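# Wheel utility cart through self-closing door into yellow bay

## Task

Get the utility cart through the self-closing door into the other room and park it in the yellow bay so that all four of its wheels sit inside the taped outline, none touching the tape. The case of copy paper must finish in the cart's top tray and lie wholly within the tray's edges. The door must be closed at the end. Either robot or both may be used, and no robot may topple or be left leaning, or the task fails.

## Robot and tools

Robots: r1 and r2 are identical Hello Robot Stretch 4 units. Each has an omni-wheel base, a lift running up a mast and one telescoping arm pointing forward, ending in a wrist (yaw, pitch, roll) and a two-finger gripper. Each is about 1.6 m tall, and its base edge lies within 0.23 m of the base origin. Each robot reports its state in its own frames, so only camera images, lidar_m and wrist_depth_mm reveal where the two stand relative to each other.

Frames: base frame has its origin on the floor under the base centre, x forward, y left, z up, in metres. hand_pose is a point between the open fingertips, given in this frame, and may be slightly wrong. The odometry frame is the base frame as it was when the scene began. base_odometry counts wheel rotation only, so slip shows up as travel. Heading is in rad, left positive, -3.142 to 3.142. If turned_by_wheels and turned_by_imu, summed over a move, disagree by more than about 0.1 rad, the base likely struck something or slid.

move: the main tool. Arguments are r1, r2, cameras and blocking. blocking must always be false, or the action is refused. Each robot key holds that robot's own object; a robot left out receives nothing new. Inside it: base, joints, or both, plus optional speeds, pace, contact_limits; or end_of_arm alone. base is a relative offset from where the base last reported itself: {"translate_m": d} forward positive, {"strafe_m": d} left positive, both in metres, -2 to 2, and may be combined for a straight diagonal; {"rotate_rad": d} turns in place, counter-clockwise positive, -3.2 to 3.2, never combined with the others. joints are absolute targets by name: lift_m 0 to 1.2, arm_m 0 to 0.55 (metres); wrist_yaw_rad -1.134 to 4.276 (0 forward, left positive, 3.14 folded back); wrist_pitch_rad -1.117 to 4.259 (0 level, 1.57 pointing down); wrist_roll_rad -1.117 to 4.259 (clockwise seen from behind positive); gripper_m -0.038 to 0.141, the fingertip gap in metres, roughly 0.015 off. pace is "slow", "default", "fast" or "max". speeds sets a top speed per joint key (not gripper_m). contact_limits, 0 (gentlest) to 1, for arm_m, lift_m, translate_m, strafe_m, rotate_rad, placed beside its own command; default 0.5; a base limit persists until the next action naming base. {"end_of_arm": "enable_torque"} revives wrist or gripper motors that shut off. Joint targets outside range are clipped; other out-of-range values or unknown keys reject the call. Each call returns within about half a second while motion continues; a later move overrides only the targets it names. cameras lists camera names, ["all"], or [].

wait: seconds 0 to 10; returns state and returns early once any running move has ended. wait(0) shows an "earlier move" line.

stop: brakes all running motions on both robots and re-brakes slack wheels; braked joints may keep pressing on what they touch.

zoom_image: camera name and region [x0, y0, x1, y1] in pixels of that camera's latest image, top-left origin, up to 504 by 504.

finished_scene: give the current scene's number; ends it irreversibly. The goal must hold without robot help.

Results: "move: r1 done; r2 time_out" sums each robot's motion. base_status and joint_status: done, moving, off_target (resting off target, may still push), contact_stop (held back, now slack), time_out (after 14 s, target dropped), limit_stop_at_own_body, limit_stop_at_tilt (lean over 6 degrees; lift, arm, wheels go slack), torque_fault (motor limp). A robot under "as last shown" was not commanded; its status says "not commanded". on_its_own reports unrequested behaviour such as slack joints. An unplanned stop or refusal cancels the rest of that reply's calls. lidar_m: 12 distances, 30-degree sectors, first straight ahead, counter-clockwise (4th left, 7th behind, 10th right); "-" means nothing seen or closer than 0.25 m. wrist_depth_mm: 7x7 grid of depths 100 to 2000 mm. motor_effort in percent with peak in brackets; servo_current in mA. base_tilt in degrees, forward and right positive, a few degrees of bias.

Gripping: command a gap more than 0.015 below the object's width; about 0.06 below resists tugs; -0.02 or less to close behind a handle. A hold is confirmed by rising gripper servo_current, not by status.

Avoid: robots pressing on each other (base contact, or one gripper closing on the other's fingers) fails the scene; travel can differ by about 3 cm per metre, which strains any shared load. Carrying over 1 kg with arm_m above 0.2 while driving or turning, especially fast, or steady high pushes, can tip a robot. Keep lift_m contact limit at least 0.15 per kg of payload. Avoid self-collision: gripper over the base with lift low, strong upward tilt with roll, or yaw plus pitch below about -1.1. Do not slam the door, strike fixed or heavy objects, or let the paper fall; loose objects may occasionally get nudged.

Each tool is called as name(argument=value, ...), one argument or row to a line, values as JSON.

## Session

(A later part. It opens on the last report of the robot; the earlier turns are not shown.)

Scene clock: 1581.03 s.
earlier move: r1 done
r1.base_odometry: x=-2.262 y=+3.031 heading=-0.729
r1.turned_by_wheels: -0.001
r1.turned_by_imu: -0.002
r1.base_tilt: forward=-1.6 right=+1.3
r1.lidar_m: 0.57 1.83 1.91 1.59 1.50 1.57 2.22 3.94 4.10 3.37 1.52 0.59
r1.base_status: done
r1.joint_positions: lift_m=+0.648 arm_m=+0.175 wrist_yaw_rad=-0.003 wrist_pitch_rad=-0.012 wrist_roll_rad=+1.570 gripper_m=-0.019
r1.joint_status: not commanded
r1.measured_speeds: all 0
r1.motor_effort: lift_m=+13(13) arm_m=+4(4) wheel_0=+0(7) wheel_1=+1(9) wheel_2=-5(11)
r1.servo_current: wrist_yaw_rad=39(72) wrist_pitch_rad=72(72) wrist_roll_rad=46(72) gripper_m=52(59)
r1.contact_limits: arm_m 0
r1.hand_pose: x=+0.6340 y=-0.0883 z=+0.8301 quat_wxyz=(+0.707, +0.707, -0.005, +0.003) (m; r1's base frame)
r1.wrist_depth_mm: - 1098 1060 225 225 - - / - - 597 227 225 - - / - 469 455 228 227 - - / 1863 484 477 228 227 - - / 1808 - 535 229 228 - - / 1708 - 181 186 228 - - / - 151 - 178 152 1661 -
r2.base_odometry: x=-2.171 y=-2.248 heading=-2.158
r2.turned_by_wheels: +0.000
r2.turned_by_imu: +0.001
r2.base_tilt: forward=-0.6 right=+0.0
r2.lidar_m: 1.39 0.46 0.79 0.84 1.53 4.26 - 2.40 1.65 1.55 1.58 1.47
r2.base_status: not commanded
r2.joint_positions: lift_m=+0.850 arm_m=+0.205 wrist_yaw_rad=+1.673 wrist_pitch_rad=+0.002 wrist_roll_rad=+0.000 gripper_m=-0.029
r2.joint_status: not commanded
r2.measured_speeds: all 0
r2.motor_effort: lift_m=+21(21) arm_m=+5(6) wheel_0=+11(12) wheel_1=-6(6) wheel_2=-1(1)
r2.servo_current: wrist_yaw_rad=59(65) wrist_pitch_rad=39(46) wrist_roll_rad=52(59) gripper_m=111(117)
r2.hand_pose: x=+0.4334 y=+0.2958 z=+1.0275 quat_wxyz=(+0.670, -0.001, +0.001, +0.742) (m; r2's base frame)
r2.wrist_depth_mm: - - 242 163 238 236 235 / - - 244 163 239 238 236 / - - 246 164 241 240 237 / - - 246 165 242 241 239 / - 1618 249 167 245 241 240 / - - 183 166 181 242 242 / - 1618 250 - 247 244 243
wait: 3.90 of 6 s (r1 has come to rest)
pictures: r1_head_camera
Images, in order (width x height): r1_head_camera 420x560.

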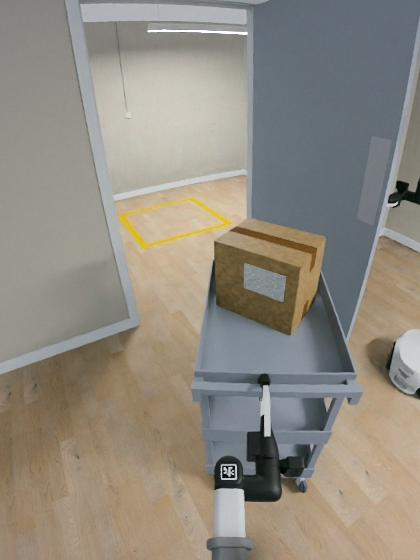

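move(
  blocking=false,
  r1={"base":{"strafe_m":0.02,"translate_m":0.35},"pace":"slow"},
)

wait(
  seconds=6,
  cameras=["r1_head_camera","r2_head_left_camera"],
)

Scene clock: 1588.20 s.
move: r1 moving
r1.base_odometry: x=-2.252 y=+3.023 heading=-0.729
r1.turned_by_wheels: +0.000
r1.turned_by_imu: +0.000
r1.base_tilt: forward=-1.6 right=+1.3
r1.lidar_m: 0.55 1.83 1.90 1.57 1.50 1.59 2.22 3.95 4.11 3.34 1.52 0.58
r1.base_status: translate_m moving; strafe_m moving
r1.joint_positions: lift_m=+0.648 arm_m=+0.175 wrist_yaw_rad=-0.003 wrist_pitch_rad=-0.012 wrist_roll_rad=+1.570 gripper_m=-0.019
r1.joint_status: not commanded
r1.measured_speeds: translate_m=+0.050 strafe_m=+0.003 rotate_rad=+0.003 lift_m=+0.000 arm_m=+0.000 wrist_yaw_rad=+0.000 wrist_pitch_rad=+0.000 wrist_roll_rad=+0.000
r1.motor_effort: lift_m=+13(13) arm_m=+4(4) wheel_0=+0(4) wheel_1=+5(5) wheel_2=-9(10)
r1.servo_current: wrist_yaw_rad=52(65) wrist_pitch_rad=65(78) wrist_roll_rad=46(65) gripper_m=52(59)
r1.contact_limits: arm_m 0
r1.hand_pose: x=+0.6340 y=-0.0883 z=+0.8301 quat_wxyz=(+0.707, +0.707, -0.005, +0.003) (m; r1's base frame)
r1.wrist_depth_mm: - 1078 1060 224 224 - - / - - 574 225 224 - - / - 477 459 226 224 - - / 1921 484 484 228 226 - - / 1756 - 530 228 229 - - / 1661 - 181 186 228 1921 - / - 151 - 179 152 1661 -
r2: as last shown
r2.turned_by_imu: +0.000
r2.base_tilt: forward=-0.7 right=+0.0
r2.lidar_m: 1.39 0.45 0.80 0.84 1.52 4.27 - 2.33 1.63 1.53 1.59 1.45
r2.motor_effort: lift_m=+21(21) arm_m=+6(6) wheel_0=+12(12) wheel_1=-6(6) wheel_2=-1(1)
r2.servo_current: wrist_yaw_rad=59(65) wrist_pitch_rad=33(46) wrist_roll_rad=39(59) gripper_m=111(117)
r2.wrist_depth_mm: - - 242 162 239 237 236 / - - 244 163 240 239 236 / - - 245 164 240 239 238 / - - 246 165 243 240 238 / - 1618 248 167 245 242 240 / - - 183 166 181 243 240 / - 1661 252 - 246 243 243
pictures: none

Scene clock: 1592.50 s.
earlier move: r1 done
r1.base_odometry: x=-1.988 y=+2.813 heading=-0.728
r1.turned_by_wheels: +0.001
r1.turned_by_imu: +0.002
r1.base_tilt: forward=-1.6 right=+1.2
r1.lidar_m: 0.58 1.53 1.61 1.74 1.67 1.74 2.41 4.26 4.31 3.18 1.30 0.56
r1.base_status: done
r1.joint_positions: lift_m=+0.648 arm_m=+0.175 wrist_yaw_rad=-0.001 wrist_pitch_rad=-0.012 wrist_roll_rad=+1.570 gripper_m=-0.019
r1.joint_status: not commanded
r1.measured_speeds: all 0
r1.motor_effort: lift_m=+13(13) arm_m=+4(4) wheel_0=+6(11) wheel_1=+4(8) wheel_2=+0(10)
r1.servo_current: wrist_yaw_rad=46(72) wrist_pitch_rad=65(78) wrist_roll_rad=52(65) gripper_m=46(59)
r1.contact_limits: arm_m 0
r1.hand_pose: x=+0.6341 y=-0.0878 z=+0.8301 quat_wxyz=(+0.707, +0.707, -0.005, +0.004) (m; r1's base frame)
r1.wrist_depth_mm: - - 535 195 193 - - / - 452 433 200 198 - - / - 455 452 208 207 - - / - - 521 214 215 - - / - - 615 221 222 - - / - - 183 187 227 1863 - / - 157 - 155 153 1661 1397
r2.base_odometry: x=-2.171 y=-2.248 heading=-2.158
r2.turned_by_wheels: +0.000
r2.turned_by_imu: +0.001
r2.base_tilt: forward=-0.6 right=+0.0
r2.lidar_m: 1.39 0.43 0.77 0.85 1.37 4.26 - 2.37 1.65 1.54 1.59 1.49
r2.base_status: not commanded
r2.joint_positions: lift_m=+0.850 arm_m=+0.205 wrist_yaw_rad=+1.673 wrist_pitch_rad=+0.002 wrist_roll_rad=+0.000 gripper_m=-0.029
r2.joint_status: not commanded
r2.measured_speeds: all 0
r2.motor_effort: lift_m=+21(21) arm_m=+6(6) wheel_0=+11(12) wheel_1=-6(6) wheel_2=-1(1)
r2.servo_current: wrist_yaw_rad=52(72) wrist_pitch_rad=39(52) wrist_roll_rad=39(65) gripper_m=117(124)
r2.hand_pose: x=+0.4334 y=+0.2958 z=+1.0275 quat_wxyz=(+0.670, -0.001, +0.001, +0.742) (m; r2's base frame)
r2.wrist_depth_mm: - - 242 162 239 237 236 / - - 243 163 240 238 236 / - - 246 164 241 239 237 / - - 247 164 242 240 238 / - - 248 167 244 242 241 / - - 185 166 181 243 241 / - - 251 - 246 243 244
wait: 4.30 of 6 s (r1 has come to rest)
pictures: r1_head_camera, r2_head_left_camera
Images, in order (width x height): r1_head_camera 420x560, r2_head_left_camera 420x672.

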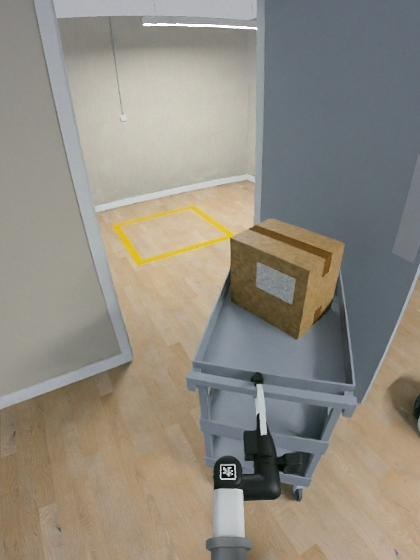

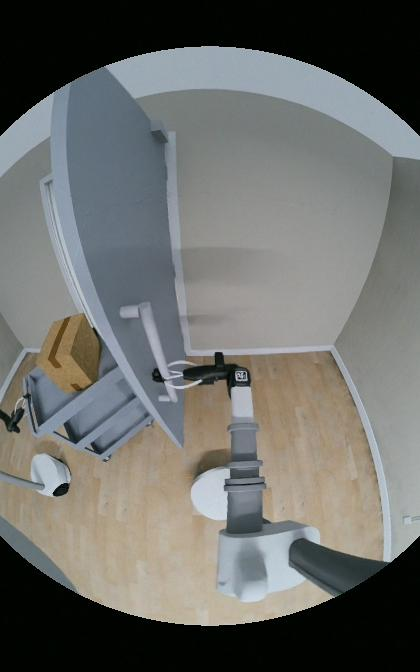

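move(
  blocking=false,
  r1={"base":{"strafe_m":-0.22,"translate_m":0.1},"pace":"slow"},
)

wait(
  seconds=6,
  cameras=["r1_head_camera","r2_head_left_camera"],
)

Scene clock: 1605.03 s.
move: r1 moving
r1.base_odometry: x=-1.991 y=+2.801 heading=-0.728
r1.turned_by_wheels: +0.001
r1.turned_by_imu: +0.000
r1.base_tilt: forward=-1.6 right=+1.2
r1.lidar_m: 0.58 1.52 1.60 1.76 1.67 1.73 2.41 4.23 4.32 3.17 1.24 0.57
r1.base_status: translate_m moving; strafe_m moving
r1.joint_positions: lift_m=+0.648 arm_m=+0.175 wrist_yaw_rad=+0.000 wrist_pitch_rad=-0.012 wrist_roll_rad=+1.570 gripper_m=-0.019
r1.joint_status: not commanded
r1.measured_speeds: translate_m=+0.020 strafe_m=-0.044 rotate_rad=-0.001 lift_m=+0.000 arm_m=+0.000 wrist_yaw_rad=+0.000 wrist_pitch_rad=+0.000 wrist_roll_rad=+0.000
r1.motor_effort: lift_m=+13(13) arm_m=+4(4) wheel_0=+12(12) wheel_1=-3(3) wheel_2=-3(3)
r1.servo_current: wrist_yaw_rad=46(59) wrist_pitch_rad=72(72) wrist_roll_rad=52(52) gripper_m=46(52)
r1.contact_limits: arm_m 0
r1.hand_pose: x=+0.6342 y=-0.0875 z=+0.8301 quat_wxyz=(+0.707, +0.707, -0.004, +0.004) (m; r1's base frame)
r1.wrist_depth_mm: - - 549 194 193 - - / - 455 439 200 198 - - / - 452 455 206 207 - - / - - 521 214 213 - - / - - 609 221 222 - - / - - 182 187 227 1863 - / - 157 - 170 152 1576 1336
r2: as last shown
r2.turned_by_imu: +0.000
r2.base_tilt: forward=-0.7 right=+0.1
r2.lidar_m: 1.39 0.46 0.76 0.87 1.36 4.24 - 2.37 1.63 1.55 1.58 1.48
r2.motor_effort: lift_m=+21(21) arm_m=+5(6) wheel_0=+11(12) wheel_1=-6(6) wheel_2=-1(1)
r2.servo_current: wrist_yaw_rad=46(78) wrist_pitch_rad=39(46) wrist_roll_rad=39(52) gripper_m=111(117)
r2.wrist_depth_mm: - - 243 162 238 237 235 / - - 243 163 240 239 236 / - - 246 164 241 239 237 / - - 247 165 242 240 239 / - - 248 167 243 242 239 / - - 185 166 180 243 241 / - - 250 - 246 244 243
pictures: none

Scene clock: 1608.23 s.
earlier move: r1 done
r1.base_odometry: x=-2.059 y=+2.582 heading=-0.728
r1.turned_by_wheels: +0.000
r1.turned_by_imu: +0.000
r1.base_tilt: forward=-1.6 right=+1.3
r1.lidar_m: 0.54 1.55 1.61 1.96 1.89 1.99 2.75 4.23 4.00 2.95 1.06 0.62
r1.base_status: done
r1.joint_positions: lift_m=+0.648 arm_m=+0.175 wrist_yaw_rad=+0.002 wrist_pitch_rad=-0.012 wrist_roll_rad=+1.570 gripper_m=-0.019
r1.joint_status: not commanded
r1.measured_speeds: all 0
r1.motor_effort: lift_m=+13(13) arm_m=+4(4) wheel_0=+5(14) wheel_1=-3(5) wheel_2=+1(3)
r1.servo_current: wrist_yaw_rad=52(65) wrist_pitch_rad=59(72) wrist_roll_rad=46(65) gripper_m=59(59)
r1.contact_limits: arm_m 0
r1.hand_pose: x=+0.6345 y=-0.0867 z=+0.8301 quat_wxyz=(+0.707, +0.707, -0.003, +0.005) (m; r1's base frame)
r1.wrist_depth_mm: - - - 238 238 - - / - - - 236 237 - - / - 539 535 235 235 - - / - 473 469 234 233 - - / - 530 508 232 231 - - / - - 182 190 229 - - / - 162 - 171 160 591 -
r2.base_odometry: x=-2.171 y=-2.248 heading=-2.158
r2.turned_by_wheels: +0.000
r2.turned_by_imu: +0.000
r2.base_tilt: forward=-0.7 right=+0.0
r2.lidar_m: 1.39 0.46 0.66 0.68 1.08 4.26 - 2.39 1.62 1.55 1.59 1.46
r2.base_status: not commanded
r2.joint_positions: lift_m=+0.850 arm_m=+0.205 wrist_yaw_rad=+1.673 wrist_pitch_rad=+0.002 wrist_roll_rad=+0.000 gripper_m=-0.029
r2.joint_status: not commanded
r2.measured_speeds: all 0
r2.motor_effort: lift_m=+21(21) arm_m=+5(6) wheel_0=+11(12) wheel_1=-6(6) wheel_2=-1(1)
r2.servo_current: wrist_yaw_rad=46(78) wrist_pitch_rad=39(52) wrist_roll_rad=59(65) gripper_m=111(117)
r2.hand_pose: x=+0.4334 y=+0.2958 z=+1.0275 quat_wxyz=(+0.670, -0.001, +0.001, +0.742) (m; r2's base frame)
r2.wrist_depth_mm: - - 243 163 238 236 236 / - - 245 163 240 237 236 / - - 246 164 240 239 237 / - - 247 165 243 241 238 / - - 248 167 245 242 240 / - - 183 167 181 243 240 / - 1229 251 - 246 244 241
wait: 3.20 of 6 s (r1 has come to rest)
pictures: r1_head_camera, r2_head_left_camera
Images, in order (width x height): r1_head_camera 420x560, r2_head_left_camera 420x672.

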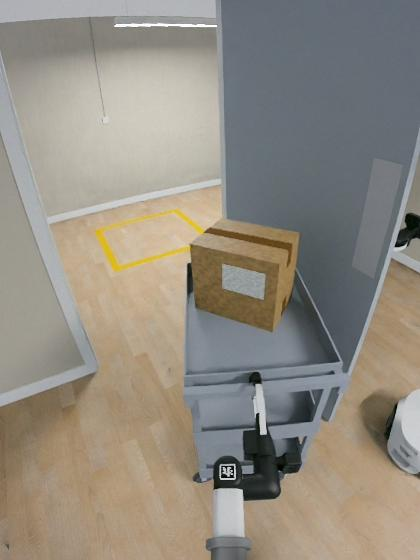

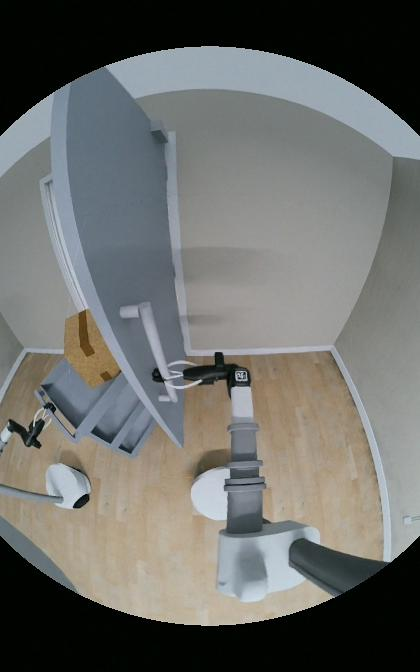

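move(
  blocking=false,
  r1={"base":{"rotate_rad":0.18},"pace":"slow"},
)

wait(
  seconds=3,
)

move(
  blocking=false,
  r1={"base":{"strafe_m":-0.18,"translate_m":0.03},"pace":"slow"},
)

wait(
  seconds=6,
)

move(
  blocking=false,
  r1={"base":{"rotate_rad":0.18},"pace":"slow"},
)

wait(
  seconds=3,
  cameras=["r1_head_camera","r1_head_right_camera","r2_head_left_camera"],
)

Scene clock: 1618.80 s.
move: r1 moving
r1.base_odometry: x=-2.059 y=+2.582 heading=-0.610
r1.turned_by_wheels: +0.118
r1.turned_by_imu: +0.118
r1.base_tilt: forward=-1.6 right=+1.3
r1.lidar_m: 0.56 1.55 1.68 1.94 1.89 2.07 3.18 4.22 3.60 2.84 1.06 0.58
r1.base_status: rotate_rad moving
r1.joint_positions: lift_m=+0.648 arm_m=+0.175 wrist_yaw_rad=-0.007 wrist_pitch_rad=-0.012 wrist_roll_rad=+1.570 gripper_m=-0.019
r1.joint_status: not commanded
r1.measured_speeds: translate_m=+0.000 strafe_m=-0.002 rotate_rad=+0.376 lift_m=+0.000 arm_m=+0.000 wrist_yaw_rad=-0.001 wrist_pitch_rad=+0.000 wrist_roll_rad=+0.000
r1.motor_effort: lift_m=+13(13) arm_m=+4(4) wheel_0=-14(14) wheel_1=-4(8) wheel_2=-11(12)
r1.servo_current: wrist_yaw_rad=59(59) wrist_pitch_rad=78(78) wrist_roll_rad=52(59) gripper_m=46(59)
r1.contact_limits: arm_m 0
r1.hand_pose: x=+0.6336 y=-0.0896 z=+0.8301 quat_wxyz=(+0.707, +0.707, -0.007, +0.002) (m; r1's base frame)
r1.wrist_depth_mm: - - - 226 224 - - / - - 585 227 225 - - / - 480 455 227 226 - - / - 488 488 229 227 - - / - - 535 229 229 - - / - - 180 185 229 - - / - 157 - 171 152 1661 -
r2: as last shown
r2.base_tilt: forward=-0.6 right=+0.1
r2.lidar_m: 1.38 0.45 0.70 0.75 1.09 4.26 - 2.38 1.65 1.54 1.60 1.43
r2.motor_effort: lift_m=+21(21) arm_m=+6(6) wheel_0=+12(12) wheel_1=-6(6) wheel_2=-1(1)
r2.servo_current: wrist_yaw_rad=59(59) wrist_pitch_rad=33(46) wrist_roll_rad=46(59) gripper_m=111(111)
r2.wrist_depth_mm: - - 242 162 238 237 235 / - - 244 163 240 238 236 / - - 246 164 242 239 236 / - - 247 164 242 240 239 / - - 247 167 244 241 240 / - - 185 166 181 243 242 / - 1255 251 - 246 243 242
pictures: none

Scene clock: 1619.43 s.
earlier move: r1 done
r1.base_odometry: x=-2.059 y=+2.582 heading=-0.549
r1.turned_by_wheels: +0.061
r1.turned_by_imu: +0.061
r1.base_tilt: forward=-1.6 right=+1.3
r1.lidar_m: 0.55 1.56 1.74 1.92 1.90 2.14 3.49 4.23 3.46 2.82 1.06 0.56
r1.base_status: done
r1.joint_positions: lift_m=+0.648 arm_m=+0.175 wrist_yaw_rad=-0.004 wrist_pitch_rad=-0.012 wrist_roll_rad=+1.570 gripper_m=-0.019
r1.joint_status: not commanded
r1.measured_speeds: all 0
r1.motor_effort: lift_m=+13(13) arm_m=+4(4) wheel_0=-5(14) wheel_1=-3(8) wheel_2=-4(12)
r1.servo_current: wrist_yaw_rad=72(72) wrist_pitch_rad=65(78) wrist_roll_rad=33(65) gripper_m=52(59)
r1.contact_limits: arm_m 0
r1.hand_pose: x=+0.6338 y=-0.0887 z=+0.8301 quat_wxyz=(+0.707, +0.707, -0.006, +0.003) (m; r1's base frame)
r1.wrist_depth_mm: - - - 201 200 - - / - 477 455 206 207 - - / - 452 455 213 211 - - / - - 512 218 217 - - / - - 574 225 225 - - / - - 182 187 229 1921 - / - 150 - 171 152 1661 1366
r2.base_odometry: x=-2.171 y=-2.248 heading=-2.158
r2.turned_by_wheels: +0.000
r2.turned_by_imu: +0.000
r2.base_tilt: forward=-0.6 right=+0.0
r2.lidar_m: 1.39 0.45 0.70 0.76 1.11 4.24 - 2.37 1.66 1.54 1.58 1.48
r2.base_status: not commanded
r2.joint_positions: lift_m=+0.850 arm_m=+0.205 wrist_yaw_rad=+1.673 wrist_pitch_rad=+0.002 wrist_roll_rad=+0.000 gripper_m=-0.029
r2.joint_status: not commanded
r2.measured_speeds: all 0
r2.motor_effort: lift_m=+21(21) arm_m=+5(6) wheel_0=+12(12) wheel_1=-6(6) wheel_2=-1(1)
r2.servo_current: wrist_yaw_rad=46(65) wrist_pitch_rad=39(46) wrist_roll_rad=46(59) gripper_m=111(117)
r2.hand_pose: x=+0.4334 y=+0.2958 z=+1.0275 quat_wxyz=(+0.670, -0.001, +0.001, +0.742) (m; r2's base frame)
r2.wrist_depth_mm: - - 243 163 239 236 236 / - - 243 164 240 238 236 / - - 246 164 241 239 238 / - - 247 165 242 241 239 / - - 249 167 244 242 239 / - - 185 166 181 243 240 / - 1229 251 - 247 243 243
wait: 0.63 of 3 s (r1 has come to rest)
pictures: none

Scene clock: 1619.93 s.
move: r1 moving
r1.base_odometry: x=-2.064 y=+2.570 heading=-0.549
r1.turned_by_wheels: +0.000
r1.turned_by_imu: +0.000
r1.base_tilt: forward=-1.6 right=+1.2
r1.lidar_m: 0.60 1.53 1.73 1.92 1.91 2.14 3.56 4.23 3.45 2.80 1.04 0.57
r1.base_status: translate_m moving; strafe_m moving
r1.joint_positions: lift_m=+0.648 arm_m=+0.175 wrist_yaw_rad=-0.003 wrist_pitch_rad=-0.012 wrist_roll_rad=+1.570 gripper_m=-0.019
r1.joint_status: not commanded
r1.measured_speeds: translate_m=+0.008 strafe_m=-0.051 rotate_rad=+0.001 lift_m=+0.000 arm_m=+0.000 wrist_yaw_rad=+0.001 wrist_pitch_rad=+0.000 wrist_roll_rad=+0.000
r1.motor_effort: lift_m=+13(13) arm_m=+4(4) wheel_0=+9(9) wheel_1=-5(7) wheel_2=-5(5)
r1.servo_current: wrist_yaw_rad=46(72) wrist_pitch_rad=65(72) wrist_roll_rad=39(52) gripper_m=52(59)
r1.contact_limits: arm_m 0
r1.hand_pose: x=+0.6340 y=-0.0882 z=+0.8301 quat_wxyz=(+0.707, +0.707, -0.005, +0.003) (m; r1's base frame)
r1.wrist_depth_mm: - - 564 197 195 - - / - 462 439 203 202 - - / - 452 455 209 209 - - / - - 521 216 215 - - / - - 603 224 224 - - / - - 182 189 229 1983 - / - 158 - 170 152 1661 1336
r2: as last shown
r2.lidar_m: 1.38 0.46 0.72 0.75 1.06 4.23 - 2.36 1.67 1.54 1.61 1.47
r2.motor_effort: lift_m=+21(21) arm_m=+6(6) wheel_0=+11(12) wheel_1=-6(6) wheel_2=-1(1)
r2.servo_current: wrist_yaw_rad=39(59) wrist_pitch_rad=39(39) wrist_roll_rad=46(52) gripper_m=117(117)
r2.wrist_depth_mm: - - 244 162 238 237 234 / - - 244 163 240 237 236 / - - 246 164 241 239 236 / - - 247 164 242 241 239 / - - 248 167 245 242 241 / - - 185 166 181 243 241 / - 1205 251 - 246 243 243
pictures: none

Scene clock: 1622.47 s.
earlier move: r1 done
r1.base_odometry: x=-2.128 y=+2.413 heading=-0.549
r1.turned_by_wheels: +0.000
r1.turned_by_imu: +0.000
r1.base_tilt: forward=-1.6 right=+1.2
r1.lidar_m: 0.57 1.62 1.77 2.09 2.06 2.32 3.74 4.20 3.24 2.64 0.88 0.58
r1.base_status: done
r1.joint_positions: lift_m=+0.648 arm_m=+0.175 wrist_yaw_rad=+0.003 wrist_pitch_rad=-0.012 wrist_roll_rad=+1.570 gripper_m=-0.019
r1.joint_status: not commanded
r1.measured_speeds: all 0
r1.motor_effort: lift_m=+13(13) arm_m=-3(4) wheel_0=+9(14) wheel_1=-1(7) wheel_2=-1(5)
r1.servo_current: wrist_yaw_rad=59(72) wrist_pitch_rad=72(78) wrist_roll_rad=65(65) gripper_m=52(59)
r1.contact_limits: arm_m 0
r1.hand_pose: x=+0.6345 y=-0.0865 z=+0.8301 quat_wxyz=(+0.707, +0.707, -0.003, +0.005) (m; r1's base frame)
r1.wrist_depth_mm: - - - 220 219 - - / - - 585 222 220 - - / - 466 455 224 224 - - / - 500 484 226 225 - - / - - 535 228 228 - - / - - 182 187 229 - - / - 157 - 171 160 1576 -
r2.base_odometry: x=-2.171 y=-2.248 heading=-2.158
r2.turned_by_wheels: +0.000
r2.turned_by_imu: +0.000
r2.base_tilt: forward=-0.7 right=+0.0
r2.lidar_m: 1.39 0.46 0.60 0.80 0.90 4.24 - 2.38 1.62 1.53 1.59 1.48
r2.base_status: not commanded
r2.joint_positions: lift_m=+0.850 arm_m=+0.205 wrist_yaw_rad=+1.673 wrist_pitch_rad=+0.002 wrist_roll_rad=+0.000 gripper_m=-0.029
r2.joint_status: not commanded
r2.measured_speeds: all 0
r2.motor_effort: lift_m=+21(21) arm_m=+6(6) wheel_0=+10(12) wheel_1=-5(6) wheel_2=-1(1)
r2.servo_current: wrist_yaw_rad=59(72) wrist_pitch_rad=46(46) wrist_roll_rad=52(59) gripper_m=104(117)
r2.hand_pose: x=+0.4334 y=+0.2958 z=+1.0275 quat_wxyz=(+0.670, -0.001, +0.001, +0.742) (m; r2's base frame)
r2.wrist_depth_mm: - - 242 162 238 236 236 / - - 244 163 240 237 236 / - - 245 164 242 239 237 / - - 246 165 243 240 239 / - - 249 167 243 242 241 / - - 184 166 179 243 242 / - - 250 - 247 244 244
wait: 2.53 of 6 s (r1 has come to rest)
pictures: none

Scene clock: 1622.97 s.
move: r1 moving
r1.base_odometry: x=-2.128 y=+2.413 heading=-0.431
r1.turned_by_wheels: +0.118
r1.turned_by_imu: +0.118
r1.base_tilt: forward=-1.6 right=+1.3
r1.lidar_m: 0.58 1.60 1.91 2.09 2.09 2.45 - 4.21 3.02 1.01 0.88 0.56
r1.base_status: rotate_rad moving
r1.joint_positions: lift_m=+0.648 arm_m=+0.175 wrist_yaw_rad=-0.007 wrist_pitch_rad=-0.012 wrist_roll_rad=+1.570 gripper_m=-0.019
r1.joint_status: not commanded
r1.measured_speeds: translate_m=+0.001 strafe_m=+0.000 rotate_rad=+0.373 lift_m=+0.000 arm_m=+0.000 wrist_yaw_rad=+0.000 wrist_pitch_rad=+0.000 wrist_roll_rad=+0.000
r1.motor_effort: lift_m=+13(13) arm_m=+1(4) wheel_0=-11(13) wheel_1=-7(9) wheel_2=-10(11)
r1.servo_current: wrist_yaw_rad=85(85) wrist_pitch_rad=72(72) wrist_roll_rad=46(65) gripper_m=52(52)
r1.contact_limits: arm_m 0
r1.hand_pose: x=+0.6336 y=-0.0895 z=+0.8301 quat_wxyz=(+0.707, +0.707, -0.007, +0.002) (m; r1's base frame)
r1.wrist_depth_mm: - - - 206 206 - - / - 512 484 211 211 - - / - 455 452 216 216 - - / - 525 504 220 220 - - / - - 574 226 225 - - / - - 180 187 229 - - / - 158 - 156 151 1708 1397
r2: as last shown
r2.base_tilt: forward=-0.6 right=+0.0
r2.lidar_m: 1.38 0.48 0.63 0.84 0.89 4.28 - 2.41 1.67 1.55 1.60 1.47
r2.motor_effort: lift_m=+21(21) arm_m=+5(6) wheel_0=+10(11) wheel_1=-6(6) wheel_2=-1(1)
r2.servo_current: wrist_yaw_rad=59(59) wrist_pitch_rad=39(46) wrist_roll_rad=39(52) gripper_m=111(117)
r2.hand_pose: x=+0.4333 y=+0.2958 z=+1.0275 quat_wxyz=(+0.670, -0.001, +0.001, +0.742) (m; r2's base frame)
r2.wrist_depth_mm: - - 243 162 238 237 234 / - - 244 163 240 236 236 / - - 245 164 242 239 236 / - - 246 165 242 240 238 / 1042 - 248 167 244 241 239 / - - 184 166 181 242 241 / - - 250 - 246 244 243
pictures: none

Scene clock: 1623.60 s.
earlier move: r1 done
r1.base_odometry: x=-2.128 y=+2.413 heading=-0.370
r1.turned_by_wheels: +0.061
r1.turned_by_imu: +0.061
r1.base_tilt: forward=-1.6 right=+1.3
r1.lidar_m: 0.60 1.63 1.97 2.07 2.09 2.62 - 4.24 2.93 0.96 0.89 0.56
r1.base_status: done
r1.joint_positions: lift_m=+0.648 arm_m=+0.175 wrist_yaw_rad=-0.004 wrist_pitch_rad=-0.012 wrist_roll_rad=+1.570 gripper_m=-0.019
r1.joint_status: not commanded
r1.measured_speeds: all 0
r1.motor_effort: lift_m=+13(13) arm_m=+4(4) wheel_0=-6(13) wheel_1=-3(9) wheel_2=-6(11)
r1.servo_current: wrist_yaw_rad=59(85) wrist_pitch_rad=65(72) wrist_roll_rad=52(65) gripper_m=52(59)
r1.contact_limits: arm_m 0
r1.hand_pose: x=+0.6338 y=-0.0886 z=+0.8301 quat_wxyz=(+0.707, +0.707, -0.006, +0.003) (m; r1's base frame)
r1.wrist_depth_mm: - 492 469 185 185 - - / - 421 421 193 193 - - / - 484 466 203 202 - - / - - 544 211 211 - - / - - - 220 220 - - / - - 182 187 229 1863 - / - 151 - 171 153 1661 1336
r2.base_odometry: x=-2.171 y=-2.248 heading=-2.158
r2.turned_by_wheels: +0.000
r2.turned_by_imu: +0.000
r2.base_tilt: forward=-0.7 right=+0.0
r2.lidar_m: 1.39 0.47 0.66 0.71 0.92 4.26 - 2.39 1.63 1.54 1.58 1.46
r2.base_status: not commanded
r2.joint_positions: lift_m=+0.850 arm_m=+0.205 wrist_yaw_rad=+1.673 wrist_pitch_rad=+0.002 wrist_roll_rad=+0.000 gripper_m=-0.029
r2.joint_status: not commanded
r2.measured_speeds: all 0
r2.motor_effort: lift_m=+21(21) arm_m=+5(6) wheel_0=+10(11) wheel_1=-6(6) wheel_2=-1(1)
r2.servo_current: wrist_yaw_rad=52(59) wrist_pitch_rad=39(46) wrist_roll_rad=46(59) gripper_m=111(117)
r2.hand_pose: x=+0.4333 y=+0.2958 z=+1.0275 quat_wxyz=(+0.670, -0.001, +0.001, +0.742) (m; r2's base frame)
r2.wrist_depth_mm: - - 242 163 238 236 235 / - - 244 163 240 237 236 / - - 245 165 242 239 236 / - - 248 165 242 240 239 / 1042 - 248 167 245 241 240 / - - 185 166 181 243 242 / - - 251 - 246 244 243
wait: 0.63 of 3 s (r1 has come to rest)
pictures: r1_head_camera, r1_head_right_camera, r2_head_left_camera
Images, in order (width x height): r1_head_camera 420x560, r1_head_right_camera 420x672, r2_head_left_camera 420x672.

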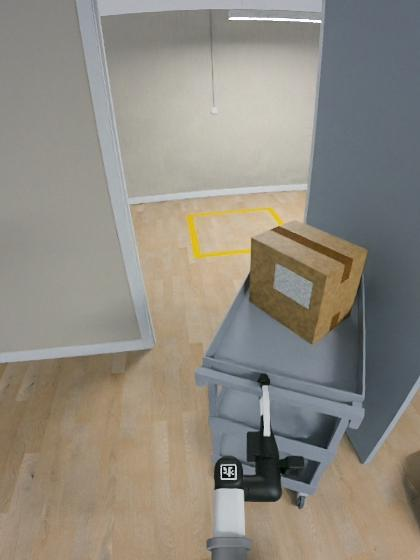

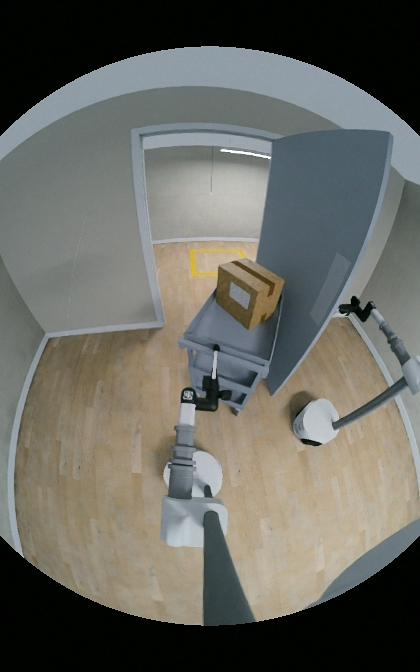

